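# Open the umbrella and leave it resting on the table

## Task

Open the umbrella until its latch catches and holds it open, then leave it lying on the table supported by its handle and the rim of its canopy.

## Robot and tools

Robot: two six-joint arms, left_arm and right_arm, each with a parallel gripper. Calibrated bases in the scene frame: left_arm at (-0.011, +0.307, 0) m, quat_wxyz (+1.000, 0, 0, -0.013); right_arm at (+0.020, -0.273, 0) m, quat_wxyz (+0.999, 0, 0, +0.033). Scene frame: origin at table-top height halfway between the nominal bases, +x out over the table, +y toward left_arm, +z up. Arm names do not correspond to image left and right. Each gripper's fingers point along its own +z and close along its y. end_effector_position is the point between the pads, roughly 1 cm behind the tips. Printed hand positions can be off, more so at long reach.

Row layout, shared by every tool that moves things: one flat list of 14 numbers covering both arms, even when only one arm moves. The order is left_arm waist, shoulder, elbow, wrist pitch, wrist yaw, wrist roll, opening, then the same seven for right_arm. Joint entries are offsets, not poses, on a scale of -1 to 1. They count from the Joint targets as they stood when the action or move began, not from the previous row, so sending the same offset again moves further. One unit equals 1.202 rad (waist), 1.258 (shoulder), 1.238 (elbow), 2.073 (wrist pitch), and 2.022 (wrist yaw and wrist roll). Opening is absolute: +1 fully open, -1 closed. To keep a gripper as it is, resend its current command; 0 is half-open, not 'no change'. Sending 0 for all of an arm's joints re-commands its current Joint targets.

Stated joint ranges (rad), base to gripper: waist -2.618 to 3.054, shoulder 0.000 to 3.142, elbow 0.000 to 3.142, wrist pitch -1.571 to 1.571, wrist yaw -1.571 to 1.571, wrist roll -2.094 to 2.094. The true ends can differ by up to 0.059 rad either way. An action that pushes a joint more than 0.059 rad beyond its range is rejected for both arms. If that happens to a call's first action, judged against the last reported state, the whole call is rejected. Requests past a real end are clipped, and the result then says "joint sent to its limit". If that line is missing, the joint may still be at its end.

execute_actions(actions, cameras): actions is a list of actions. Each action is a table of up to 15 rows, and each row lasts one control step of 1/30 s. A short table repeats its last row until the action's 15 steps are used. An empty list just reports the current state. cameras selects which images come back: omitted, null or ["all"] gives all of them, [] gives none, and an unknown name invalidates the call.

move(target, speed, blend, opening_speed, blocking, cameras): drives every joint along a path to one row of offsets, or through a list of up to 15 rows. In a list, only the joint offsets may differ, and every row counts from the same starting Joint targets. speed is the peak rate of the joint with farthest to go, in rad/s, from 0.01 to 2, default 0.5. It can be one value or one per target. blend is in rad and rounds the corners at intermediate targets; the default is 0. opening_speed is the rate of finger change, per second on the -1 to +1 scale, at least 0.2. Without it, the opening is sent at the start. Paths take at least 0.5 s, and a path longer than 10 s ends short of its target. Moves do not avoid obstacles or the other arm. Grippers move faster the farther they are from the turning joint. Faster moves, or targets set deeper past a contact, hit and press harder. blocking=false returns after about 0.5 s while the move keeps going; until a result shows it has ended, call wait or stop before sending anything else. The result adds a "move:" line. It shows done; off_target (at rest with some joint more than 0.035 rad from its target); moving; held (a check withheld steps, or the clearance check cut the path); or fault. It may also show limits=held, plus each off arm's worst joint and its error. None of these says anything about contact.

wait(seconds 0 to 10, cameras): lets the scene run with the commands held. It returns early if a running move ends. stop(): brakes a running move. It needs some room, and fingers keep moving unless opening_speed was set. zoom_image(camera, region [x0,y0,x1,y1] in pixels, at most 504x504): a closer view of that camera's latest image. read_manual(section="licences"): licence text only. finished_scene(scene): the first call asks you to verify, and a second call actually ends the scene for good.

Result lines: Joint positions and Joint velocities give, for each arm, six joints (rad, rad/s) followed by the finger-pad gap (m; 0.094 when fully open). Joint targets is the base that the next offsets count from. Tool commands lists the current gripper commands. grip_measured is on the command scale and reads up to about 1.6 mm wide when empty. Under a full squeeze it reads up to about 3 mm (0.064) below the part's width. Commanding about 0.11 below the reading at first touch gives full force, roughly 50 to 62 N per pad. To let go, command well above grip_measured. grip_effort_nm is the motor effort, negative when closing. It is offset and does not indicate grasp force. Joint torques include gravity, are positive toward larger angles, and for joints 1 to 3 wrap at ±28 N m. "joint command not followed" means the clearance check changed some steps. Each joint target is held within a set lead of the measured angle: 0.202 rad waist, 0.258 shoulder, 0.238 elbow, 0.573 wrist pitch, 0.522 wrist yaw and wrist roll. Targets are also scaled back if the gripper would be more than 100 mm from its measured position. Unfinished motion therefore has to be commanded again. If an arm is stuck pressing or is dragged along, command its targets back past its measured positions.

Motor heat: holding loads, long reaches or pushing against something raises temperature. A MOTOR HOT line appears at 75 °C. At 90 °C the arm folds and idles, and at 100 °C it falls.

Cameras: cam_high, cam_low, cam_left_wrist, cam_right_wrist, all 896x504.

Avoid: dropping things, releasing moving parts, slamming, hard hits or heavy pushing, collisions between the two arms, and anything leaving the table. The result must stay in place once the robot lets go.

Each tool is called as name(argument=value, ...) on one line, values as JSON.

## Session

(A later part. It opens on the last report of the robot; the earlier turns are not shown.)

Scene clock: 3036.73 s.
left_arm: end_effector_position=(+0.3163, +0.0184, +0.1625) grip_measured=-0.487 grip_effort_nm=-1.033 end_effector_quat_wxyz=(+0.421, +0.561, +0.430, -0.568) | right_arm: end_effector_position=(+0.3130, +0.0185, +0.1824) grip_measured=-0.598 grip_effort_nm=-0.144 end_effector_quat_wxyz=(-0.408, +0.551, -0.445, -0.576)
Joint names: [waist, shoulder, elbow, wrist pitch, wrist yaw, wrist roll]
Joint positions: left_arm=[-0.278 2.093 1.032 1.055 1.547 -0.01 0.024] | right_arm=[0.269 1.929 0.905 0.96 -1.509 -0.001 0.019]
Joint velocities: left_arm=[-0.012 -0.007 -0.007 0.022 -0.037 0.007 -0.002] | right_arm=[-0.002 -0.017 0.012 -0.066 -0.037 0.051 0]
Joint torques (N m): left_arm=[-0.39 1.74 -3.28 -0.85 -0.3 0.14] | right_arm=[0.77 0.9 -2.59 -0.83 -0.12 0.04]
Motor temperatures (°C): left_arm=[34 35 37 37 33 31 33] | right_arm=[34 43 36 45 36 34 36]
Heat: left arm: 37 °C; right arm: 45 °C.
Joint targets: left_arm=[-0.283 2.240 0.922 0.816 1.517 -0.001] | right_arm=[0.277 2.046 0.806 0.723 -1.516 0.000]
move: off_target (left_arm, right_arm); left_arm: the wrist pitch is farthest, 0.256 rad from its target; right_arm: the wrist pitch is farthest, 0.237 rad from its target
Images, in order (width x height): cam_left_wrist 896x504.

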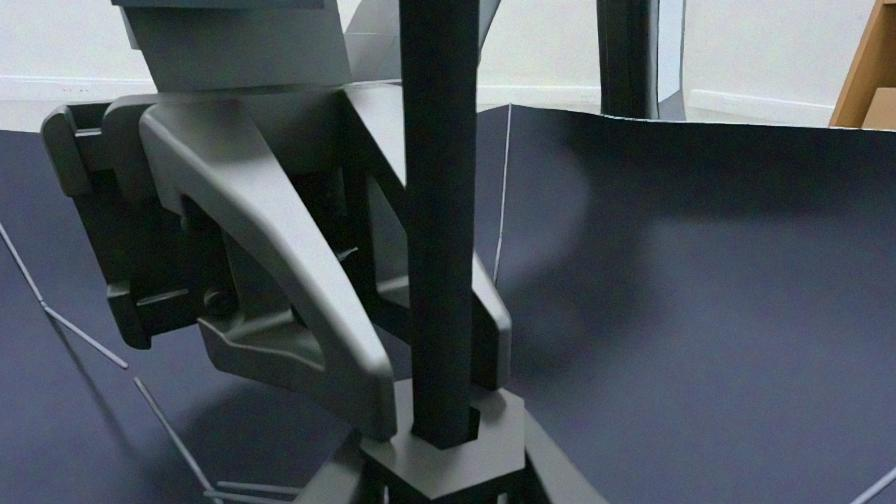

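move(target=[0, 0.0300, -0.0100, 0.0200, 0, 0, -0.7, 0, 0.0420, -0.0300, 0.0050, 0, 0, -0.6], speed=0.12, cameras=["cam_right_wrist", "cam_low"])

Scene clock: 3049.90 s.
left_arm: end_effector_position=(+0.3161, +0.0190, +0.1578) grip_measured=-0.487 grip_effort_nm=-1.033 end_effector_quat_wxyz=(+0.423, +0.562, +0.429, -0.567) | right_arm: end_effector_position=(+0.3119, +0.0182, +0.1764) grip_measured=-0.598 grip_effort_nm=-0.154 end_effector_quat_wxyz=(-0.417, +0.557, -0.437, -0.570)
Joint names: [waist, shoulder, elbow, wrist pitch, wrist yaw, wrist roll]
Joint positions: left_arm=[-0.276 2.112 1.026 1.107 1.547 -0.032 0.024] | right_arm=[0.269 1.951 0.89 1.028 -1.509 -0.001 0.019]
Joint velocities: left_arm=[-0.012 -0.002 0.007 -0.022 0.051 0.037 0] | right_arm=[-0.012 -0.012 0.002 0.037 -0.037 0.022 0]
Joint torques (N m): left_arm=[-0.46 2.15 -3.14 -0.75 -0.3 0.38] | right_arm=[0.73 2.66 -4.11 -1.19 -0.08 0.01]
Motor temperatures (°C): left_arm=[34 35 37 37 33 31 33] | right_arm=[34 42 36 45 36 34 36]
Heat: left arm: 37 °C; right arm: 45 °C.
Joint targets: left_arm=[-0.282 2.264 0.919 0.877 1.520 -0.004] | right_arm=[0.277 2.090 0.777 0.752 -1.515 0.000]
move: off_target (left_arm, right_arm); left_arm: the wrist pitch is farthest, 0.250 rad from its target; right_arm: the wrist pitch is farthest, 0.294 rad from its target
Images, in order (width x height): cam_low 896x504, cam_right_wrist 896x504.

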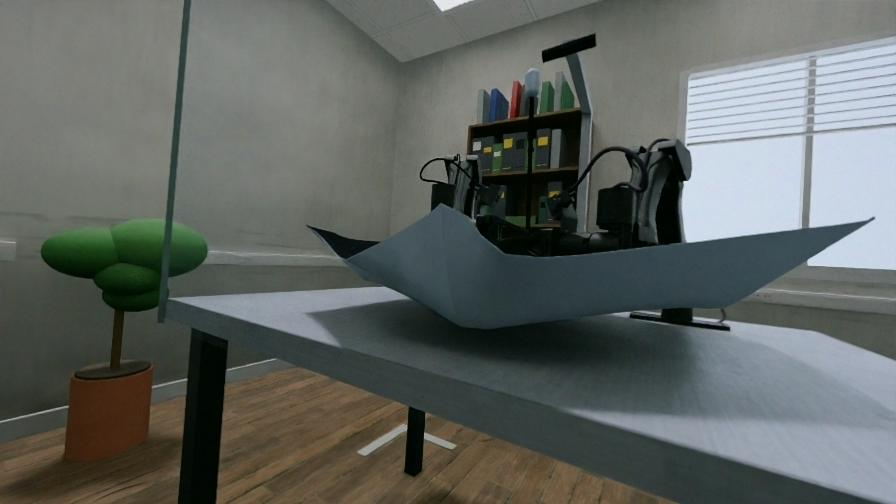

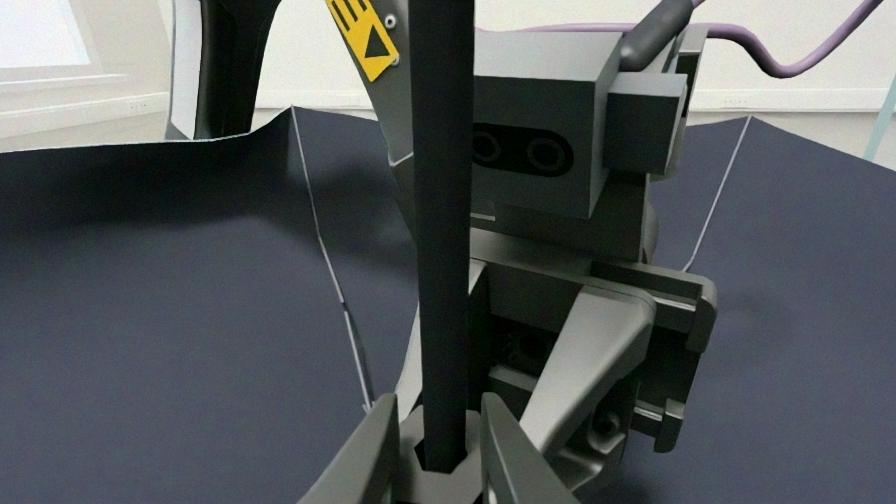

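wait(seconds=0.1, cameras=["cam_high", "cam_left_wrist"])

Scene clock: 3066.73 s.
left_arm: end_effector_position=(+0.3161, +0.0190, +0.1577) grip_measured=-0.487 grip_effort_nm=-1.033 end_effector_quat_wxyz=(+0.423, +0.562, +0.429, -0.567) | right_arm: end_effector_position=(+0.3119, +0.0182, +0.1764) grip_measured=-0.598 grip_effort_nm=-0.149 end_effector_quat_wxyz=(-0.418, +0.557, -0.436, -0.570)
Joint names: [waist, shoulder, elbow, wrist pitch, wrist yaw, wrist roll]
Joint positions: left_arm=[-0.276 2.112 1.026 1.108 1.547 -0.033 0.024] | right_arm=[0.269 1.951 0.89 1.028 -1.509 -0.001 0.019]
Joint velocities: left_arm=[0.012 -0.002 -0.002 -0.022 -0.022 -0.007 0.001] | right_arm=[-0.017 0.002 -0.017 0.007 0.066 0.022 0]
Joint torques (N m): left_arm=[-0.46 2.17 -3.15 -0.76 -0.3 0.38] | right_arm=[0.68 2.63 -4.14 -1.19 -0.09 0.02]
Motor temperatures (°C): left_arm=[34 35 37 37 33 31 33] | right_arm=[34 41 36 45 36 34 36]
Heat: left arm: 37 °C; right arm: 45 °C.
Joint targets: left_arm=[-0.282 2.265 0.919 0.877 1.520 -0.004] | right_arm=[0.277 2.090 0.777 0.752 -1.515 0.000]
Tool commands: left_gripper/opening=-0.7 right_gripper/opening=-0.6
wait: 0.10 s; at rest from the start
Images, in order (width x height): cam_high 896x504, cam_left_wrist 896x504.

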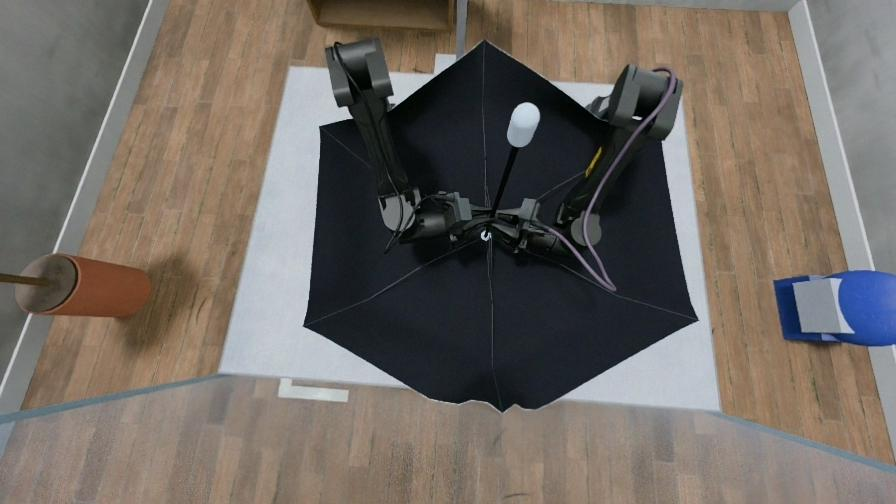

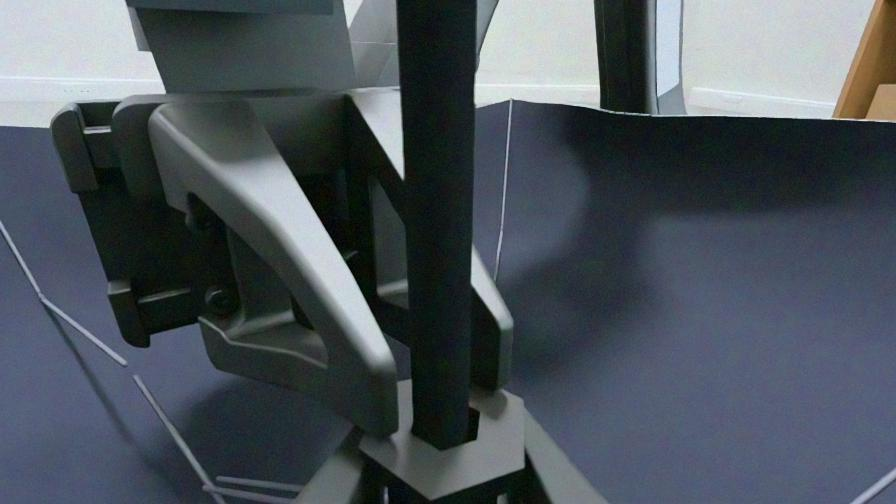

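zoom_image(camera="cam_high", region=[280, 340, 720, 440])

Scaled by 1.145 from the camera's 896x504 image, which has a finer 1280x720 frame.

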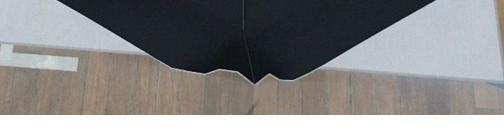

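move(target=[0, -0.2639, 0.151, -0.0367, 0, 0, -0.7, 0, -0.2822, 0.2165, -0.0251, 0, 0, -0.6], speed=0.15, cameras=["cam_left_wrist", "cam_right_wrist"])

Scene clock: 3092.83 s.
left_arm: end_effector_position=(+0.3146, +0.0169, +0.2083) grip_measured=-0.498 grip_effort_nm=-1.038 end_effector_quat_wxyz=(+0.412, +0.554, +0.440, -0.574) | right_arm: end_effector_position=(+0.3092, +0.0180, +0.2543) grip_measured=-0.598 grip_effort_nm=-0.144 end_effector_quat_wxyz=(-0.416, +0.564, -0.428, -0.572)
Joint names: [waist, shoulder, elbow, wrist pitch, wrist yaw, wrist roll]
Joint positions: left_arm=[-0.283 1.961 1.08 0.832 1.541 0.001 0.024] | right_arm=[0.271 1.761 1.017 0.722 -1.527 -0.001 0.019]
Joint velocities: left_arm=[0.002 -0.007 -0.007 -0.051 -0.007 -0.051 0] | right_arm=[-0.017 -0.017 0.002 -0.066 0.007 -0.007 0]
Joint torques (N m): left_arm=[0.1 -10.62 8.27 1.35 -0.18 -0.01] | right_arm=[0.57 -9.36 9.2 1.12 0.09 0.03]
Motor temperatures (°C): left_arm=[34 35 37 36 33 31 33] | right_arm=[34 41 36 44 35 34 36]
Heat: left arm: 37 °C; right arm: 44 °C.
Joint targets: left_arm=[-0.282 1.932 1.106 0.801 1.519 -0.004] | right_arm=[0.276 1.735 1.045 0.700 -1.515 0.000]
move: done
Images, in order (width x height): cam_left_wrist 896x504, cam_right_wrist 896x504.

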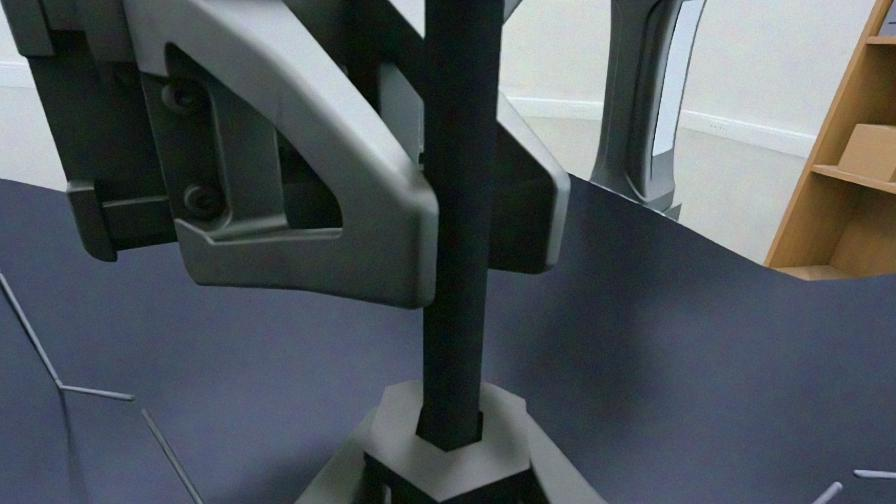

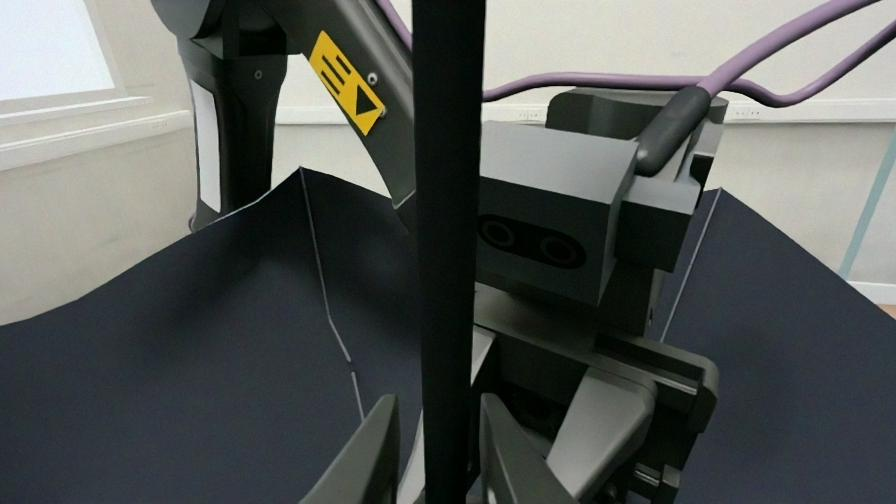

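move(target=[0, 0, 0, 0, 0, 0, -0.7, 0, 0, 0, 0, 0, 0, -1.0], opening_speed=0.5, cameras=[])

move(target=[0, 0, 0, 0, 0, 0, 0.9, 0, 0, 0, 0, 0, 0, -1.0], opening_speed=1.5, cameras=["cam_left_wrist", "cam_right_wrist"])

Scene clock: 3096.30 s.
left_arm: end_effector_position=(+0.3146, +0.0169, +0.2082) grip_measured=-0.498 grip_effort_nm=-1.038 end_effector_quat_wxyz=(+0.412, +0.554, +0.440, -0.574) | right_arm: end_effector_position=(+0.3103, +0.0183, +0.2542) grip_measured=-0.836 grip_effort_nm=-1.048 end_effector_quat_wxyz=(-0.417, +0.562, -0.430, -0.570)
Joint names: [waist, shoulder, elbow, wrist pitch, wrist yaw, wrist roll]
Joint positions: left_arm=[-0.283 1.961 1.08 0.831 1.541 0.002 0.024] | right_arm=[0.271 1.761 1.017 0.722 -1.52 -0.001 0.008]
Joint velocities: left_arm=[0.012 -0.017 -0.007 0.051 0.022 -0.007 0] | right_arm=[0.012 -0.027 -0.002 -0.007 0.007 0.081 -0.001]
Joint torques (N m): left_arm=[0.09 -10.63 8.25 1.35 -0.17 -0.01] | right_arm=[0.55 -9.4 9.18 1.13 0.03 0.03]
Motor temperatures (°C): left_arm=[34 36 38 37 33 31 33] | right_arm=[34 42 36 44 35 34 36]
Heat: left arm: 38 °C; right arm: 44 °C.
Joint targets: left_arm=[-0.282 1.932 1.106 0.801 1.520 -0.003] | right_arm=[0.276 1.735 1.045 0.700 -1.515 0.000]
move: done
No camera images: "cameras" was empty.

Scene clock: 3097.60 s.
left_arm: end_effector_position=(+0.3172, +0.0162, +0.2083) grip_measured=+0.899 grip_effort_nm=0.061 end_effector_quat_wxyz=(+0.415, +0.550, +0.446, -0.572) | right_arm: end_effector_position=(+0.3103, +0.0183, +0.2542) grip_measured=-0.837 grip_effort_nm=-1.057 end_effector_quat_wxyz=(-0.417, +0.562, -0.430, -0.570)
Joint names: [waist, shoulder, elbow, wrist pitch, wrist yaw, wrist roll]
Joint positions: left_arm=[-0.283 1.959 1.08 0.825 1.524 0.001 0.089] | right_arm=[0.271 1.761 1.017 0.722 -1.52 -0.001 0.008]
Joint velocities: left_arm=[-0.012 -0.002 -0.022 -0.007 -0.022 0.037 0.001] | right_arm=[-0.007 0.012 0.007 0.007 0.051 0.007 -0.001]
Joint torques (N m): left_arm=[0.1 -10.44 8.25 1.42 -0.01 -0.01] | right_arm=[0.55 -9.4 9.22 1.14 0.02 0.03]
Motor temperatures (°C): left_arm=[34 36 38 37 33 31 33] | right_arm=[34 42 36 44 35 34 36]
Heat: left arm: 38 °C; right arm: 44 °C.
Joint targets: left_arm=[-0.282 1.933 1.106 0.801 1.520 -0.004] | right_arm=[0.276 1.735 1.045 0.700 -1.515 0.000]
move: done
Images, in order (width x height): cam_left_wrist 896x504, cam_right_wrist 896x504.

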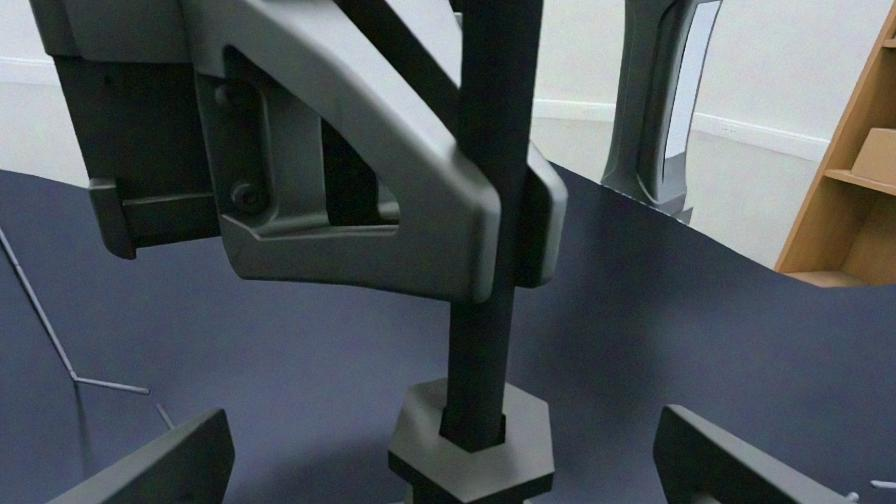

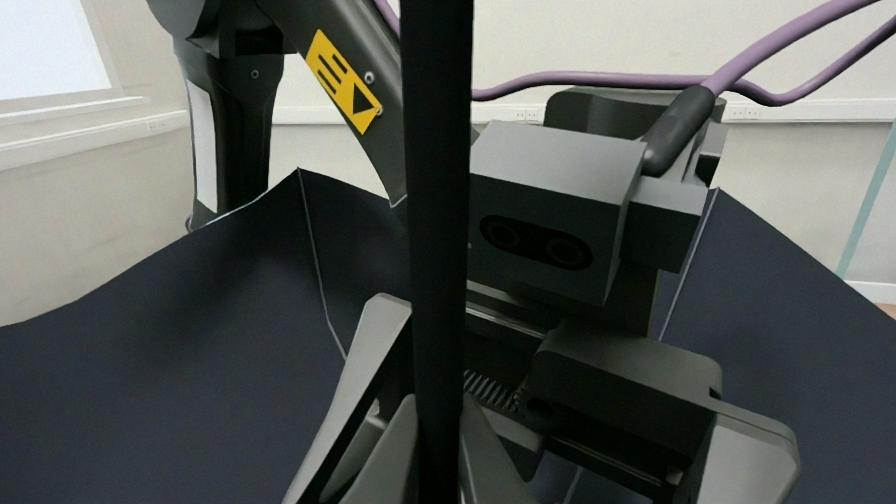

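move(target=[[0.15, -0.02, 0.02, -0.01, 0, 0, 0.9, 0, 0, 0, 0, 0, 0, -1.0], [0.216, -0.08, 0.06, -0.05, 0, 0, 0.9, 0, 0, 0, 0, 0, 0, -1.0]], speed=0.4, blend=[0.05, 0], cameras=["cam_right_wrist"])

Scene clock: 3101.87 s.
left_arm: end_effector_position=(+0.3784, +0.1109, +0.2695) grip_measured=+0.899 grip_effort_nm=0.061 end_effector_quat_wxyz=(+0.512, +0.511, +0.488, -0.489) | right_arm: end_effector_position=(+0.3103, +0.0183, +0.2542) grip_measured=-0.837 grip_effort_nm=-1.062 end_effector_quat_wxyz=(-0.417, +0.562, -0.430, -0.570)
Joint names: [waist, shoulder, elbow, wrist pitch, wrist yaw, wrist roll]
Joint positions: left_arm=[-0.022 1.843 1.166 0.722 1.523 0.001 0.089] | right_arm=[0.271 1.761 1.017 0.722 -1.52 -0.001 0.008]
Joint velocities: left_arm=[-0.002 -0.002 0.022 0.037 -0.037 -0.022 0] | right_arm=[-0.012 -0.017 0.002 -0.037 -0.051 -0.051 0]
Joint torques (N m): left_arm=[-0.05 -8.91 7.91 1.4 -0.06 -0.01] | right_arm=[0.55 -9.42 9.21 1.14 0.01 0.02]
Motor temperatures (°C): left_arm=[34 37 38 37 33 31 33] | right_arm=[34 42 37 44 35 34 36]
Heat: left arm: 38 °C; right arm: 44 °C.
Joint targets: left_arm=[-0.022 1.832 1.180 0.697 1.519 -0.004] | right_arm=[0.276 1.735 1.045 0.700 -1.515 0.000]
move: done; blend cut to 0.0415 rad at target 1
Images, in order (width x height): cam_right_wrist 896x504.

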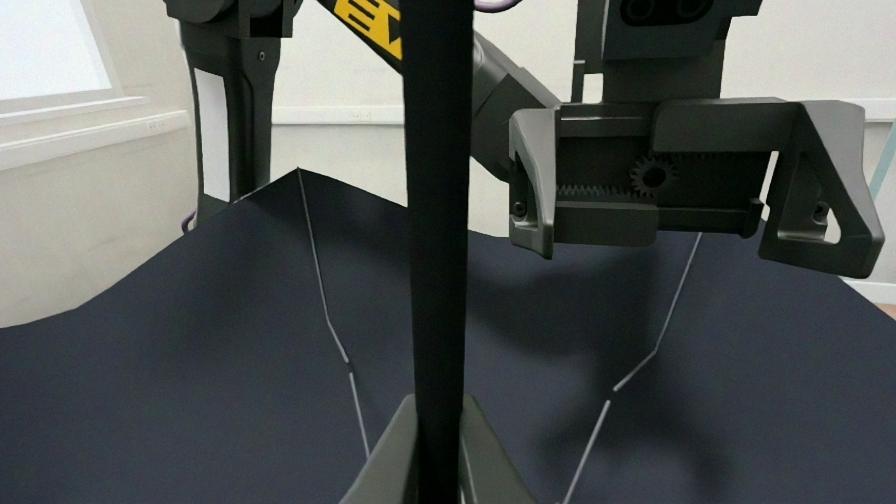

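move(target=[[-0.15, 0.06, -0.04, 0.04, 0, 0, 0.9, 0, 0, 0, 0, 0, 0, -1.0], [-0.216, 0.08, -0.06, 0.05, 0, 0, 0.9, 0, 0, 0, 0, 0, 0, -1.0]], speed=[0.4, 0.3], cameras=["cam_left_wrist"])

move(target=[0, 0, 0, 0, 0, 0, -0.7, 0, 0, 0, 0, 0, 0, -1.0], opening_speed=1.0, cameras=["cam_left_wrist"])

Scene clock: 3198.30 s.
left_arm: end_effector_position=(+0.3187, +0.0156, +0.2368) grip_measured=+0.899 grip_effort_nm=0.061 end_effector_quat_wxyz=(+0.435, +0.563, +0.427, -0.558) | right_arm: end_effector_position=(+0.3103, +0.0183, +0.2542) grip_measured=-0.837 grip_effort_nm=-1.062 end_effector_quat_wxyz=(-0.417, +0.562, -0.430, -0.570)
Joint names: [waist, shoulder, elbow, wrist pitch, wrist yaw, wrist roll]
Joint positions: left_arm=[-0.283 1.912 1.123 0.802 1.522 0.001 0.089] | right_arm=[0.271 1.761 1.017 0.722 -1.52 -0.001 0.008]
Joint velocities: left_arm=[-0.007 -0.002 0.007 0.022 0.007 -0.037 0.001] | right_arm=[-0.007 0.012 -0.007 -0.007 -0.007 -0.051 0.001]
Joint torques (N m): left_arm=[0.13 -6.84 5.09 1.64 -0.03 -0.01] | right_arm=[0.57 -9.39 9.24 1.13 0.01 0]
Motor temperatures (°C): left_arm=[34 37 38 37 32 31 32] | right_arm=[34 44 39 41 34 34 37]
Heat: left arm: 38 °C; right arm: 44 °C.
Joint targets: left_arm=[-0.282 1.932 1.106 0.801 1.519 -0.004] | right_arm=[0.276 1.735 1.045 0.700 -1.515 0.000]
move: done
Images, in order (width x height): cam_left_wrist 896x504.

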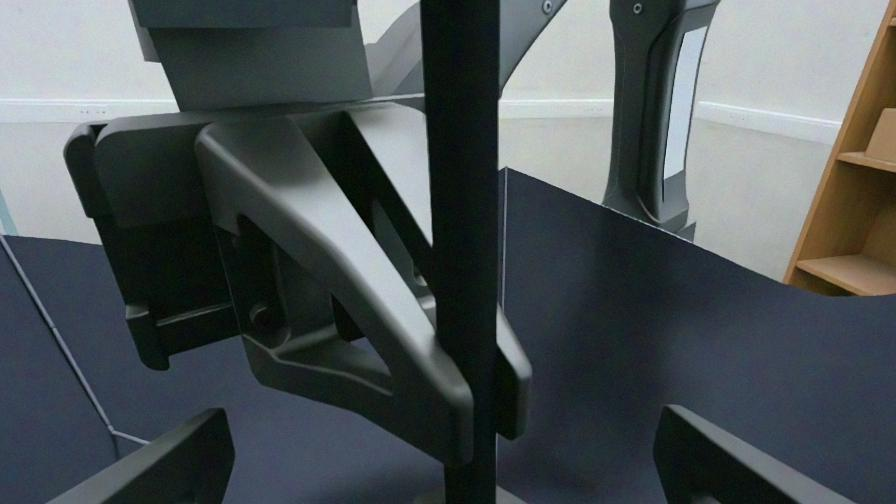

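Scene clock: 3200.10 s.
left_arm: end_effector_position=(+0.3145, +0.0171, +0.2361) grip_measured=-0.518 grip_effort_nm=-1.033 end_effector_quat_wxyz=(+0.426, +0.566, +0.423, -0.565) | right_arm: end_effector_position=(+0.3107, +0.0180, +0.2541) grip_measured=-0.838 grip_effort_nm=-1.062 end_effector_quat_wxyz=(-0.417, +0.561, -0.431, -0.571)
Joint names: [waist, shoulder, elbow, wrist pitch, wrist yaw, wrist roll]
Joint positions: left_arm=[-0.282 1.912 1.12 0.804 1.546 -0.008 0.023] | right_arm=[0.27 1.761 1.017 0.72 -1.52 0 0.008]
Joint velocities: left_arm=[-0.012 -0.007 -0.002 -0.037 -0.007 0.037 0] | right_arm=[-0.022 -0.007 -0.012 0.037 -0.007 -0.037 0]
Joint torques (N m): left_arm=[0.03 -6.83 5.29 1.61 -0.27 0.1] | right_arm=[0.68 -9.39 9.24 1.15 0.02 0.02]
Motor temperatures (°C): left_arm=[34 37 38 37 32 31 32] | right_arm=[34 44 39 41 34 34 37]
Heat: left arm: 38 °C; right arm: 44 °C.
Joint targets: left_arm=[-0.282 1.932 1.106 0.801 1.520 -0.004] | right_arm=[0.276 1.735 1.045 0.700 -1.515 0.000]
move: done
Images, in order (width x height): cam_left_wrist 896x504.

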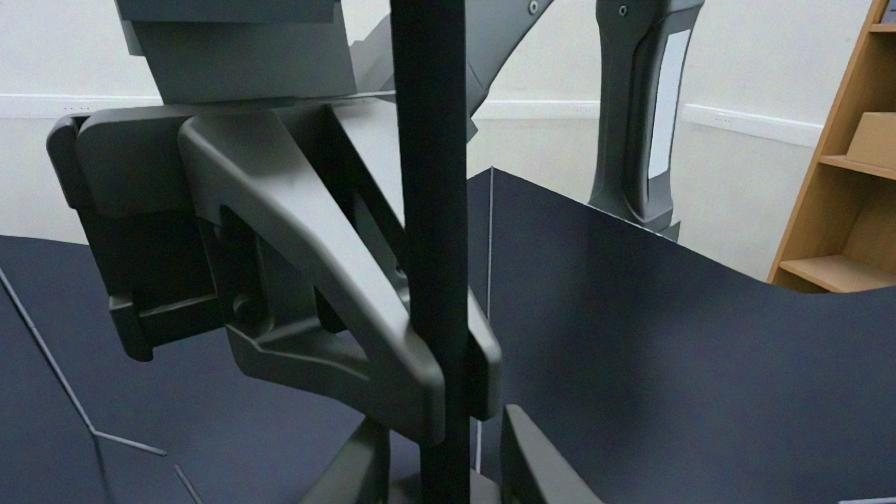

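move(target=[0, 0, 0, 0, 0, 0, 0.9, 0, 0, 0, 0, 0, 0, -1.0], opening_speed=1.5, cameras=[])

move(target=[0, 0.039, -0.0323, 0.013, 0, 0, 0.9, 0, 0, 0, 0, 0, 0, -1.0], speed=0.1, cameras=["cam_left_wrist"])

Scene clock: 3205.00 s.
left_arm: end_effector_position=(+0.3181, +0.0161, +0.2359) grip_measured=+0.899 grip_effort_nm=0.066 end_effector_quat_wxyz=(+0.431, +0.562, +0.429, -0.561) | right_arm: end_effector_position=(+0.3107, +0.0180, +0.2541) grip_measured=-0.838 grip_effort_nm=-1.057 end_effector_quat_wxyz=(-0.417, +0.561, -0.431, -0.571)
Joint names: [waist, shoulder, elbow, wrist pitch, wrist yaw, wrist roll]
Joint positions: left_arm=[-0.282 1.913 1.12 0.804 1.526 -0.008 0.089] | right_arm=[0.27 1.761 1.017 0.72 -1.52 0 0.008]
Joint velocities: left_arm=[-0.007 -0.002 -0.012 0.022 0.022 -0.007 0] | right_arm=[-0.007 0.002 0.007 0.037 -0.022 -0.051 0]
Joint torques (N m): left_arm=[0.03 -6.89 5.3 1.61 -0.06 0.1] | right_arm=[0.66 -9.36 9.22 1.15 0.04 0.02]
Motor temperatures (°C): left_arm=[34 37 38 38 32 31 32] | right_arm=[34 44 39 41 34 34 37]
Heat: left arm: 38 °C; right arm: 44 °C.
Joint targets: left_arm=[-0.282 1.932 1.106 0.801 1.520 -0.004] | right_arm=[0.276 1.735 1.045 0.700 -1.515 0.000]
move: done
No camera images: "cameras" was empty.

Scene clock: 3206.03 s.
left_arm: end_effector_position=(+0.3180, +0.0161, +0.2087) grip_measured=+0.899 grip_effort_nm=0.056 end_effector_quat_wxyz=(+0.414, +0.549, +0.447, -0.572) | right_arm: end_effector_position=(+0.3107, +0.0180, +0.2541) grip_measured=-0.838 grip_effort_nm=-1.057 end_effector_quat_wxyz=(-0.417, +0.561, -0.431, -0.571)
Joint names: [waist, shoulder, elbow, wrist pitch, wrist yaw, wrist roll]
Joint positions: left_arm=[-0.282 1.961 1.083 0.828 1.524 -0.008 0.089] | right_arm=[0.27 1.761 1.017 0.72 -1.52 0 0.008]
Joint velocities: left_arm=[0.012 0.007 0.002 0.037 0.051 -0.066 0] | right_arm=[0.002 -0.007 0.017 -0.037 -0.037 0.037 -0.001]
Joint torques (N m): left_arm=[0.05 -6.97 4.85 1.68 -0.02 0.09] | right_arm=[0.65 -9.4 9.2 1.16 0.02 0.04]
Motor temperatures (°C): left_arm=[34 37 38 38 32 31 32] | right_arm=[34 44 39 41 34 34 37]
Heat: left arm: 38 °C; right arm: 44 °C.
Joint targets: left_arm=[-0.282 1.982 1.066 0.828 1.520 -0.004] | right_arm=[0.276 1.735 1.045 0.700 -1.515 0.000]
move: done
Images, in order (width x height): cam_left_wrist 896x504.

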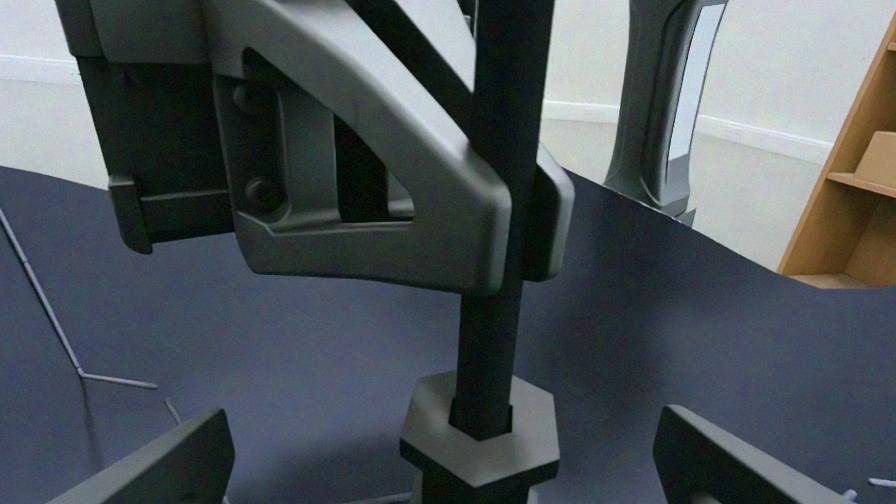

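execute_actions(actions=[], cameras=["cam_high"])

Scene clock: 3234.90 s.
left_arm: end_effector_position=(+0.3181, +0.0161, +0.2088) grip_measured=+0.899 grip_effort_nm=0.056 end_effector_quat_wxyz=(+0.414, +0.549, +0.447, -0.572) | right_arm: end_effector_position=(+0.3107, +0.0180, +0.2541) grip_measured=-0.838 grip_effort_nm=-1.053 end_effector_quat_wxyz=(-0.417, +0.561, -0.431, -0.571)
Joint names: [waist, shoulder, elbow, wrist pitch, wrist yaw, wrist roll]
Joint positions: left_arm=[-0.282 1.961 1.083 0.83 1.524 -0.008 0.089] | right_arm=[0.27 1.761 1.017 0.72 -1.52 0 0.008]
Joint velocities: left_arm=[0.002 0.007 0.017 0.037 0.037 -0.037 0.001] | right_arm=[-0.017 -0.002 -0.007 0.022 -0.022 -0.037 -0.001]
Joint torques (N m): left_arm=[0.03 -6.95 4.85 1.66 -0.01 0.1] | right_arm=[0.69 -9.37 9.21 1.15 0.04 0.01]
Motor temperatures (°C): left_arm=[34 37 38 38 32 31 31] | right_arm=[34 43 39 40 34 34 37]
Heat: left arm: 38 °C; right arm: 43 °C.
Joint targets: left_arm=[-0.282 1.982 1.066 0.828 1.519 -0.004] | right_arm=[0.276 1.735 1.045 0.700 -1.515 0.000]
Tool commands: left_gripper/opening=+0.9 right_gripper/opening=-1.0
Images, in order (width x height): cam_high 896x504.

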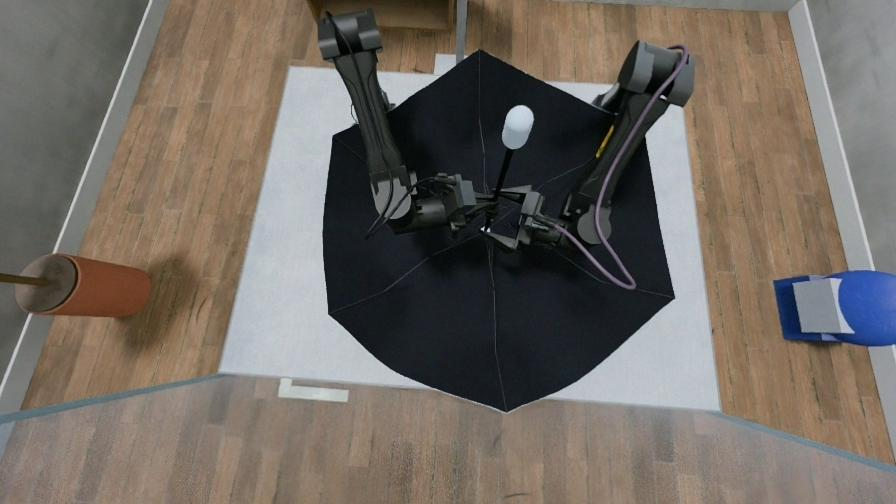

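move(target=[0,0,0,0,0,0,-0.7,0,0,0,0,0,0,-1.0], opening_speed=1.0, cameras=["cam_left_wrist"])

move(target=[0,0,0,0,0,0,-0.7,0,0,0,0,0,0,0.9], opening_speed=1.5, cameras=[])

move(target=[0,0,0,0,0,0,-0.7,-0.21,0,0,0,0,0,0.9], speed=0.4, cameras=["cam_high"])

Scene clock: 3239.23 s.
left_arm: end_effector_position=(+0.3143, +0.0171, +0.2092) grip_measured=-0.506 grip_effort_nm=-1.043 end_effector_quat_wxyz=(+0.410, +0.555, +0.439, -0.575) | right_arm: end_effector_position=(+0.3107, +0.0180, +0.2541) grip_measured=-0.838 grip_effort_nm=-1.057 end_effector_quat_wxyz=(-0.417, +0.561, -0.431, -0.571)
Joint names: [waist, shoulder, elbow, wrist pitch, wrist yaw, wrist roll]
Joint positions: left_arm=[-0.282 1.961 1.083 0.832 1.546 -0.003 0.023] | right_arm=[0.27 1.761 1.017 0.72 -1.52 0 0.008]
Joint velocities: left_arm=[-0.017 -0.002 -0.022 0.051 0.051 -0.022 -0.001] | right_arm=[0.002 0.002 -0.007 0.007 -0.037 0.007 0.001]
Joint torques (N m): left_arm=[0.05 -6.95 4.82 1.6 -0.22 0.04] | right_arm=[0.66 -9.39 9.18 1.15 0.03 0.02]
Motor temperatures (°C): left_arm=[34 37 38 38 32 31 31] | right_arm=[34 43 39 40 34 34 37]
Heat: left arm: 38 °C; right arm: 43 °C.
Joint targets: left_arm=[-0.282 1.982 1.066 0.828 1.520 -0.003] | right_arm=[0.276 1.735 1.045 0.700 -1.515 0.000]
move: done
Images, in order (width x height): cam_left_wrist 896x504.

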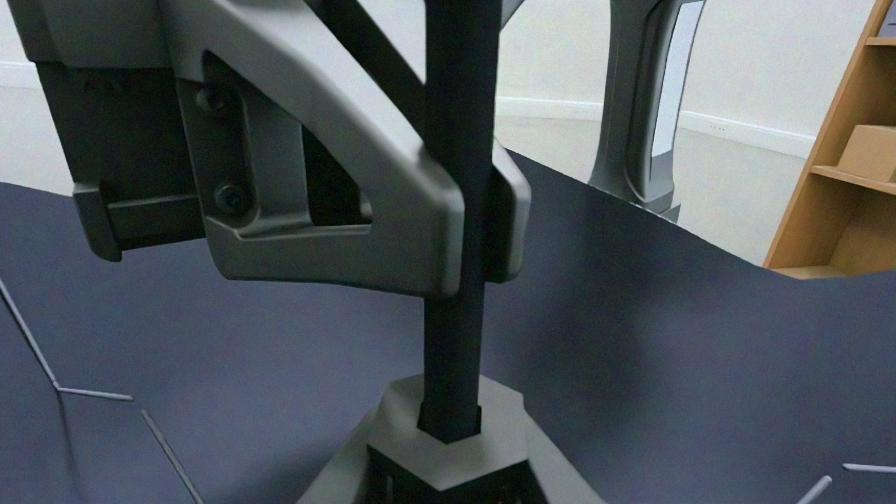

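Scene clock: 3240.73 s.
left_arm: end_effector_position=(+0.3157, +0.0166, +0.2091) grip_measured=-0.506 grip_effort_nm=-1.048 end_effector_quat_wxyz=(+0.413, +0.553, +0.441, -0.574) | right_arm: end_effector_position=(+0.3107, +0.0180, +0.2541) grip_measured=+0.898 grip_effort_nm=0.081 end_effector_quat_wxyz=(-0.417, +0.561, -0.431, -0.571)
Joint names: [waist, shoulder, elbow, wrist pitch, wrist yaw, wrist roll]
Joint positions: left_arm=[-0.283 1.961 1.083 0.832 1.537 -0.003 0.023] | right_arm=[0.27 1.761 1.017 0.72 -1.52 0 0.089]
Joint velocities: left_arm=[-0.012 0.007 -0.002 -0.022 -0.037 -0.022 0] | right_arm=[-0.027 0.012 -0.002 0.051 -0.051 -0.095 -0.001]
Joint torques (N m): left_arm=[0.08 -6.94 4.83 1.61 -0.14 0.04] | right_arm=[0.66 -9.43 9.21 1.16 0.02 0.03]
Motor temperatures (°C): left_arm=[34 37 38 38 32 31 32] | right_arm=[34 44 39 40 34 34 37]
Heat: left arm: 38 °C; right arm: 44 °C.
Joint targets: left_arm=[-0.282 1.982 1.066 0.828 1.519 -0.003] | right_arm=[0.276 1.735 1.045 0.700 -1.515 0.000]
move: done
No camera images: "cameras" was empty.

Scene clock: 3241.77 s.
left_arm: end_effector_position=(+0.3157, +0.0166, +0.2091) grip_measured=-0.506 grip_effort_nm=-1.033 end_effector_quat_wxyz=(+0.413, +0.553, +0.441, -0.574) | right_arm: end_effector_position=(+0.3731, -0.0619, +0.2541) grip_measured=+0.898 grip_effort_nm=0.085 end_effector_quat_wxyz=(+0.484, -0.504, +0.497, +0.515)
Joint names: [waist, shoulder, elbow, wrist pitch, wrist yaw, wrist roll]
Joint positions: left_arm=[-0.283 1.961 1.083 0.832 1.537 -0.003 0.023] | right_arm=[0.023 1.761 1.017 0.72 -1.52 0 0.089]
Joint velocities: left_arm=[-0.002 -0.002 0.002 -0.022 -0.11 0.007 -0.001] | right_arm=[0.007 -0.007 -0.012 0.066 -0.051 0.007 0]
Joint torques (N m): left_arm=[0.09 -6.94 4.83 1.62 -0.14 0.04] | right_arm=[0.18 -9.36 9.2 1.15 0.02 0.01]
Motor temperatures (°C): left_arm=[34 37 38 38 32 31 32] | right_arm=[34 44 39 40 34 34 37]
Heat: left arm: 38 °C; right arm: 44 °C.
Joint targets: left_arm=[-0.282 1.982 1.066 0.828 1.519 -0.003] | right_arm=[0.024 1.735 1.045 0.700 -1.515 0.000]
move: done
Images, in order (width x height): cam_high 896x504.

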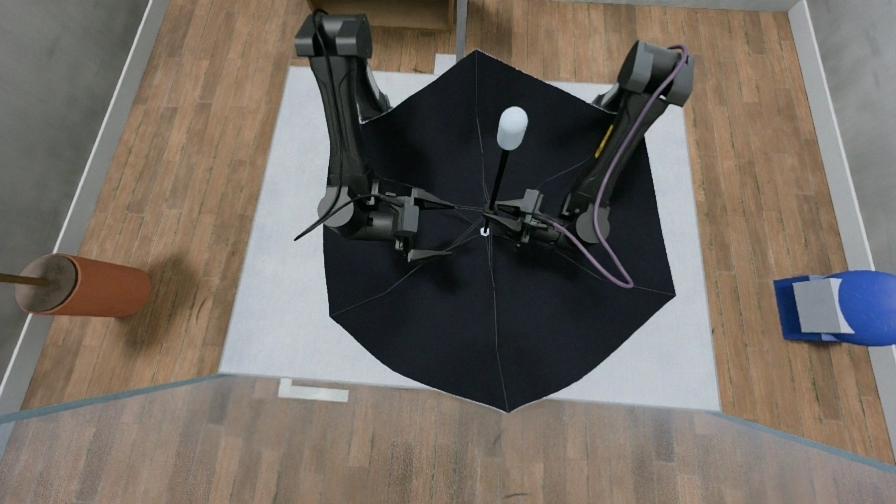

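move(target=[0,0,0,0,0,0,-0.7,0,-0.0358,0.2464,-0.1737,0,0,0.9], speed=0.6, cameras=[])

move(target=[0.0067,-0.0622,0.1090,-0.0266,0.0153,0.0015,-0.7,0,0,0,0,0,0,0.9], speed=0.15, cameras=["cam_high", "cam_low"])

Scene clock: 3257.30 s.
left_arm: end_effector_position=(+0.3157, +0.0166, +0.2091) grip_measured=-0.506 grip_effort_nm=-1.033 end_effector_quat_wxyz=(+0.413, +0.553, +0.441, -0.574) | right_arm: end_effector_position=(+0.3893, -0.0604, +0.3390) grip_measured=+0.898 grip_effort_nm=0.085 end_effector_quat_wxyz=(+0.482, -0.502, +0.498, +0.516)
Joint names: [waist, shoulder, elbow, wrist pitch, wrist yaw, wrist roll]
Joint positions: left_arm=[-0.283 1.961 1.083 0.832 1.537 -0.003 0.023] | right_arm=[0.023 1.714 1.321 0.363 -1.52 0 0.089]
Joint velocities: left_arm=[-0.002 0.012 0.012 -0.066 0.007 0.051 -0.001] | right_arm=[-0.007 0.002 0.007 -0.022 0.066 -0.022 0]
Joint torques (N m): left_arm=[0.08 -6.95 4.83 1.62 -0.14 0.04] | right_arm=[0.17 -9.37 9.88 1.12 0.02 0.01]
Motor temperatures (°C): left_arm=[34 37 38 38 32 31 32] | right_arm=[34 44 39 40 34 34 36]
Heat: left arm: 38 °C; right arm: 44 °C.
Joint targets: left_arm=[-0.282 1.982 1.066 0.828 1.519 -0.003] | right_arm=[0.024 1.690 1.350 0.340 -1.515 0.000]
move: done
No camera images: "cameras" was empty.

Scene clock: 3258.60 s.
left_arm: end_effector_position=(+0.3236, +0.0141, +0.2392) grip_measured=-0.507 grip_effort_nm=-1.043 end_effector_quat_wxyz=(+0.427, +0.567, +0.423, -0.564) | right_arm: end_effector_position=(+0.3893, -0.0604, +0.3390) grip_measured=+0.898 grip_effort_nm=0.081 end_effector_quat_wxyz=(+0.482, -0.502, +0.498, +0.516)
Joint names: [waist, shoulder, elbow, wrist pitch, wrist yaw, wrist roll]
Joint positions: left_arm=[-0.283 1.936 1.17 0.777 1.544 -0.003 0.023] | right_arm=[0.023 1.714 1.321 0.362 -1.52 0 0.089]
Joint velocities: left_arm=[-0.002 -0.002 0.002 -0.037 -0.051 -0.037 -0.001] | right_arm=[-0.007 0.007 -0.002 0.007 -0.037 0.022 0]
Joint torques (N m): left_arm=[0.77 -11.15 9.05 1.58 0.06 0.08] | right_arm=[0.18 -9.43 9.92 1.13 0.03 0.01]
Motor temperatures (°C): left_arm=[34 37 38 38 32 31 32] | right_arm=[34 44 39 40 34 34 36]
Heat: left arm: 38 °C; right arm: 44 °C.
Joint targets: left_arm=[-0.274 1.903 1.201 0.773 1.550 0.000] | right_arm=[0.024 1.690 1.350 0.340 -1.515 0.000]
move: done
Images, in order (width x height): cam_high 896x504, cam_low 896x504.

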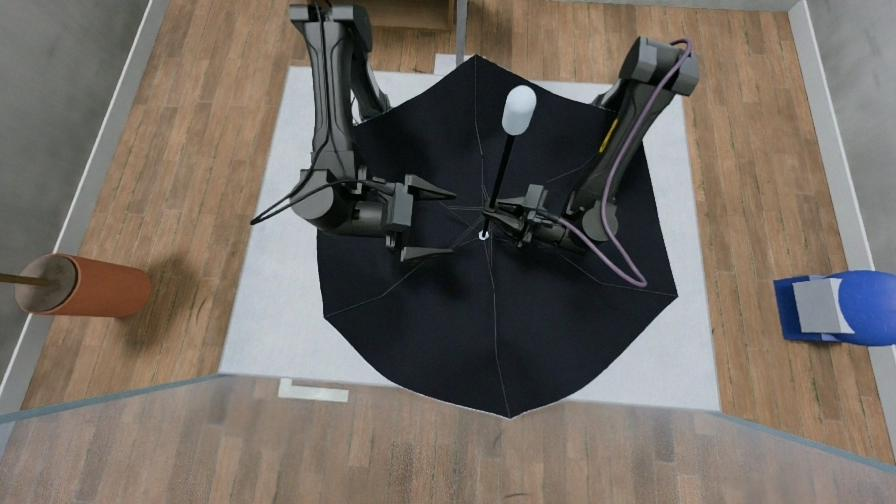

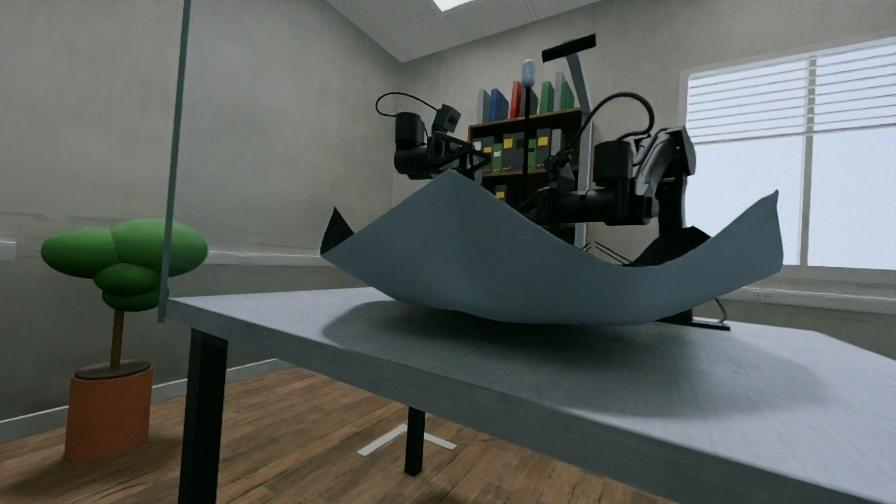

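move(target=[[0,-0.0302,0.0301,-0.0363,0,0,-0.7,0,0,0,0,0,0,0.9],[-0.0680,-0.2685,-0.2773,0.0022,-0.2996,0,-0.7,0,0,0,0,0,0,0.9]], speed=[0.1,0.25], cameras=["cam_high", "cam_low"])

Scene clock: 3271.90 s.
left_arm: end_effector_position=(+0.3312, +0.0176, +0.2636) grip_measured=-0.507 grip_effort_nm=-1.033 end_effector_quat_wxyz=(+0.558, +0.434, +0.557, -0.435) | right_arm: end_effector_position=(+0.3893, -0.0604, +0.3389) grip_measured=+0.898 grip_effort_nm=0.081 end_effector_quat_wxyz=(+0.482, -0.502, +0.499, +0.517)
Joint names: [waist, shoulder, elbow, wrist pitch, wrist yaw, wrist roll]
Joint positions: left_arm=[-0.348 1.6 0.868 0.735 0.95 -0.001 0.023] | right_arm=[0.023 1.714 1.321 0.362 -1.52 0 0.089]
Joint velocities: left_arm=[0.017 -0.002 -0.007 -0.081 0.007 -0.037 0.001] | right_arm=[0.002 -0.032 0.002 0.007 -0.066 0.007 0.001]
Joint torques (N m): left_arm=[-0.61 -8.9 6.13 2.53 -0.07 0.05] | right_arm=[0.17 -9.4 9.88 1.14 0.02 0.02]
Motor temperatures (°C): left_arm=[34 39 40 40 32 31 33] | right_arm=[34 43 40 40 34 34 36]
Heat: left arm: 40 °C; right arm: 43 °C.
Joint targets: left_arm=[-0.356 1.566 0.858 0.777 0.945 -0.001] | right_arm=[0.024 1.690 1.350 0.340 -1.515 0.000]
move: off_target (left_arm); left_arm: the wrist pitch is farthest, 0.043 rad from its target
Images, in order (width x height): cam_high 896x504, cam_low 896x504.

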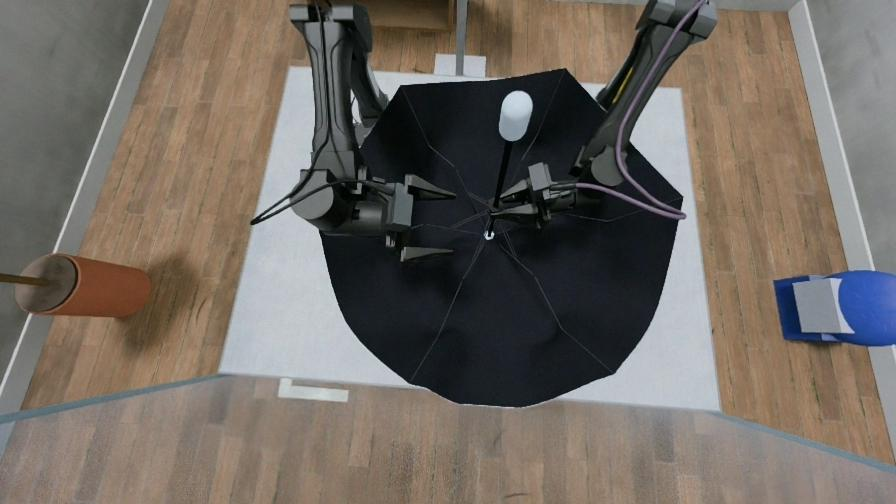

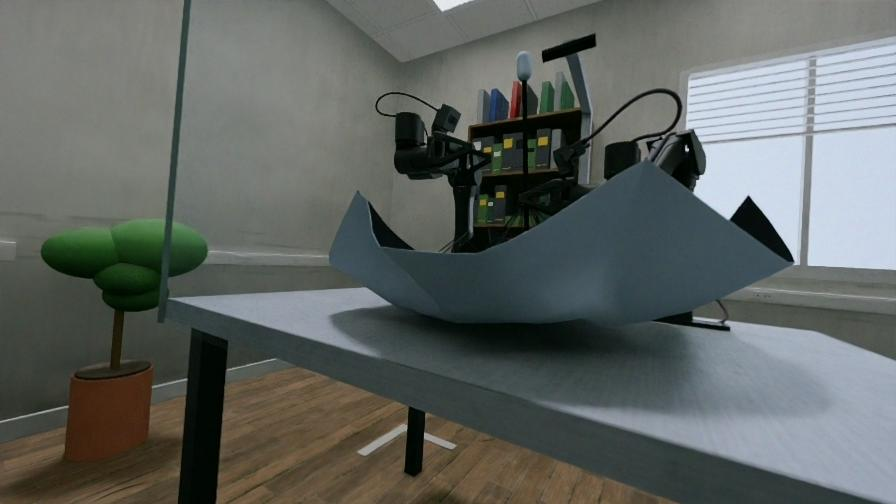

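move(target=[-0.0391,-0.1276,-0.1531,0.0125,-0.0223,0,-0.7,0,0,0,0,0,0,0.9], speed=0.15, cameras=["cam_high"])

Scene clock: 3282.00 s.
left_arm: end_effector_position=(+0.2825, +0.0224, +0.2557) grip_measured=-0.507 grip_effort_nm=-1.033 end_effector_quat_wxyz=(+0.558, +0.435, +0.557, -0.435) | right_arm: end_effector_position=(+0.3893, -0.0604, +0.3389) grip_measured=+0.898 grip_effort_nm=0.081 end_effector_quat_wxyz=(+0.482, -0.502, +0.499, +0.517)
Joint names: [waist, shoulder, elbow, wrist pitch, wrist yaw, wrist roll]
Joint positions: left_arm=[-0.396 1.435 0.678 0.759 0.904 -0.001 0.023] | right_arm=[0.023 1.714 1.321 0.361 -1.52 0 0.089]
Joint velocities: left_arm=[-0.012 0.002 0.007 -0.037 0.022 0.007 0] | right_arm=[-0.012 0.002 0.012 -0.007 0.007 -0.051 -0.001]
Joint torques (N m): left_arm=[-0.58 -7.15 6.15 2.6 -0.04 0.05] | right_arm=[0.18 -9.4 9.88 1.14 0.01 0.03]
Motor temperatures (°C): left_arm=[34 39 39 42 32 31 33] | right_arm=[34 43 40 40 33 34 36]
Heat: left arm: 42 °C; right arm: 43 °C.
Joint targets: left_arm=[-0.403 1.405 0.668 0.803 0.899 -0.001] | right_arm=[0.024 1.690 1.350 0.340 -1.515 0.000]
move: off_target (left_arm); left_arm: the wrist pitch is farthest, 0.044 rad from its target
Images, in order (width x height): cam_high 896x504.

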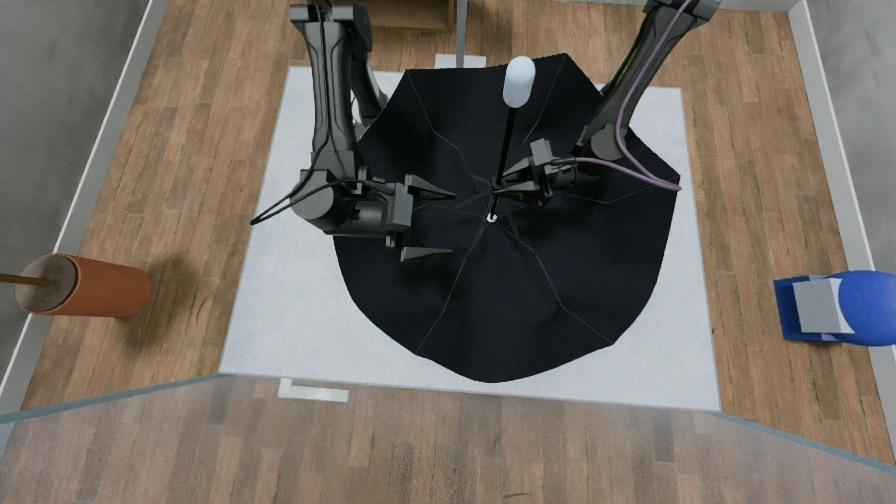

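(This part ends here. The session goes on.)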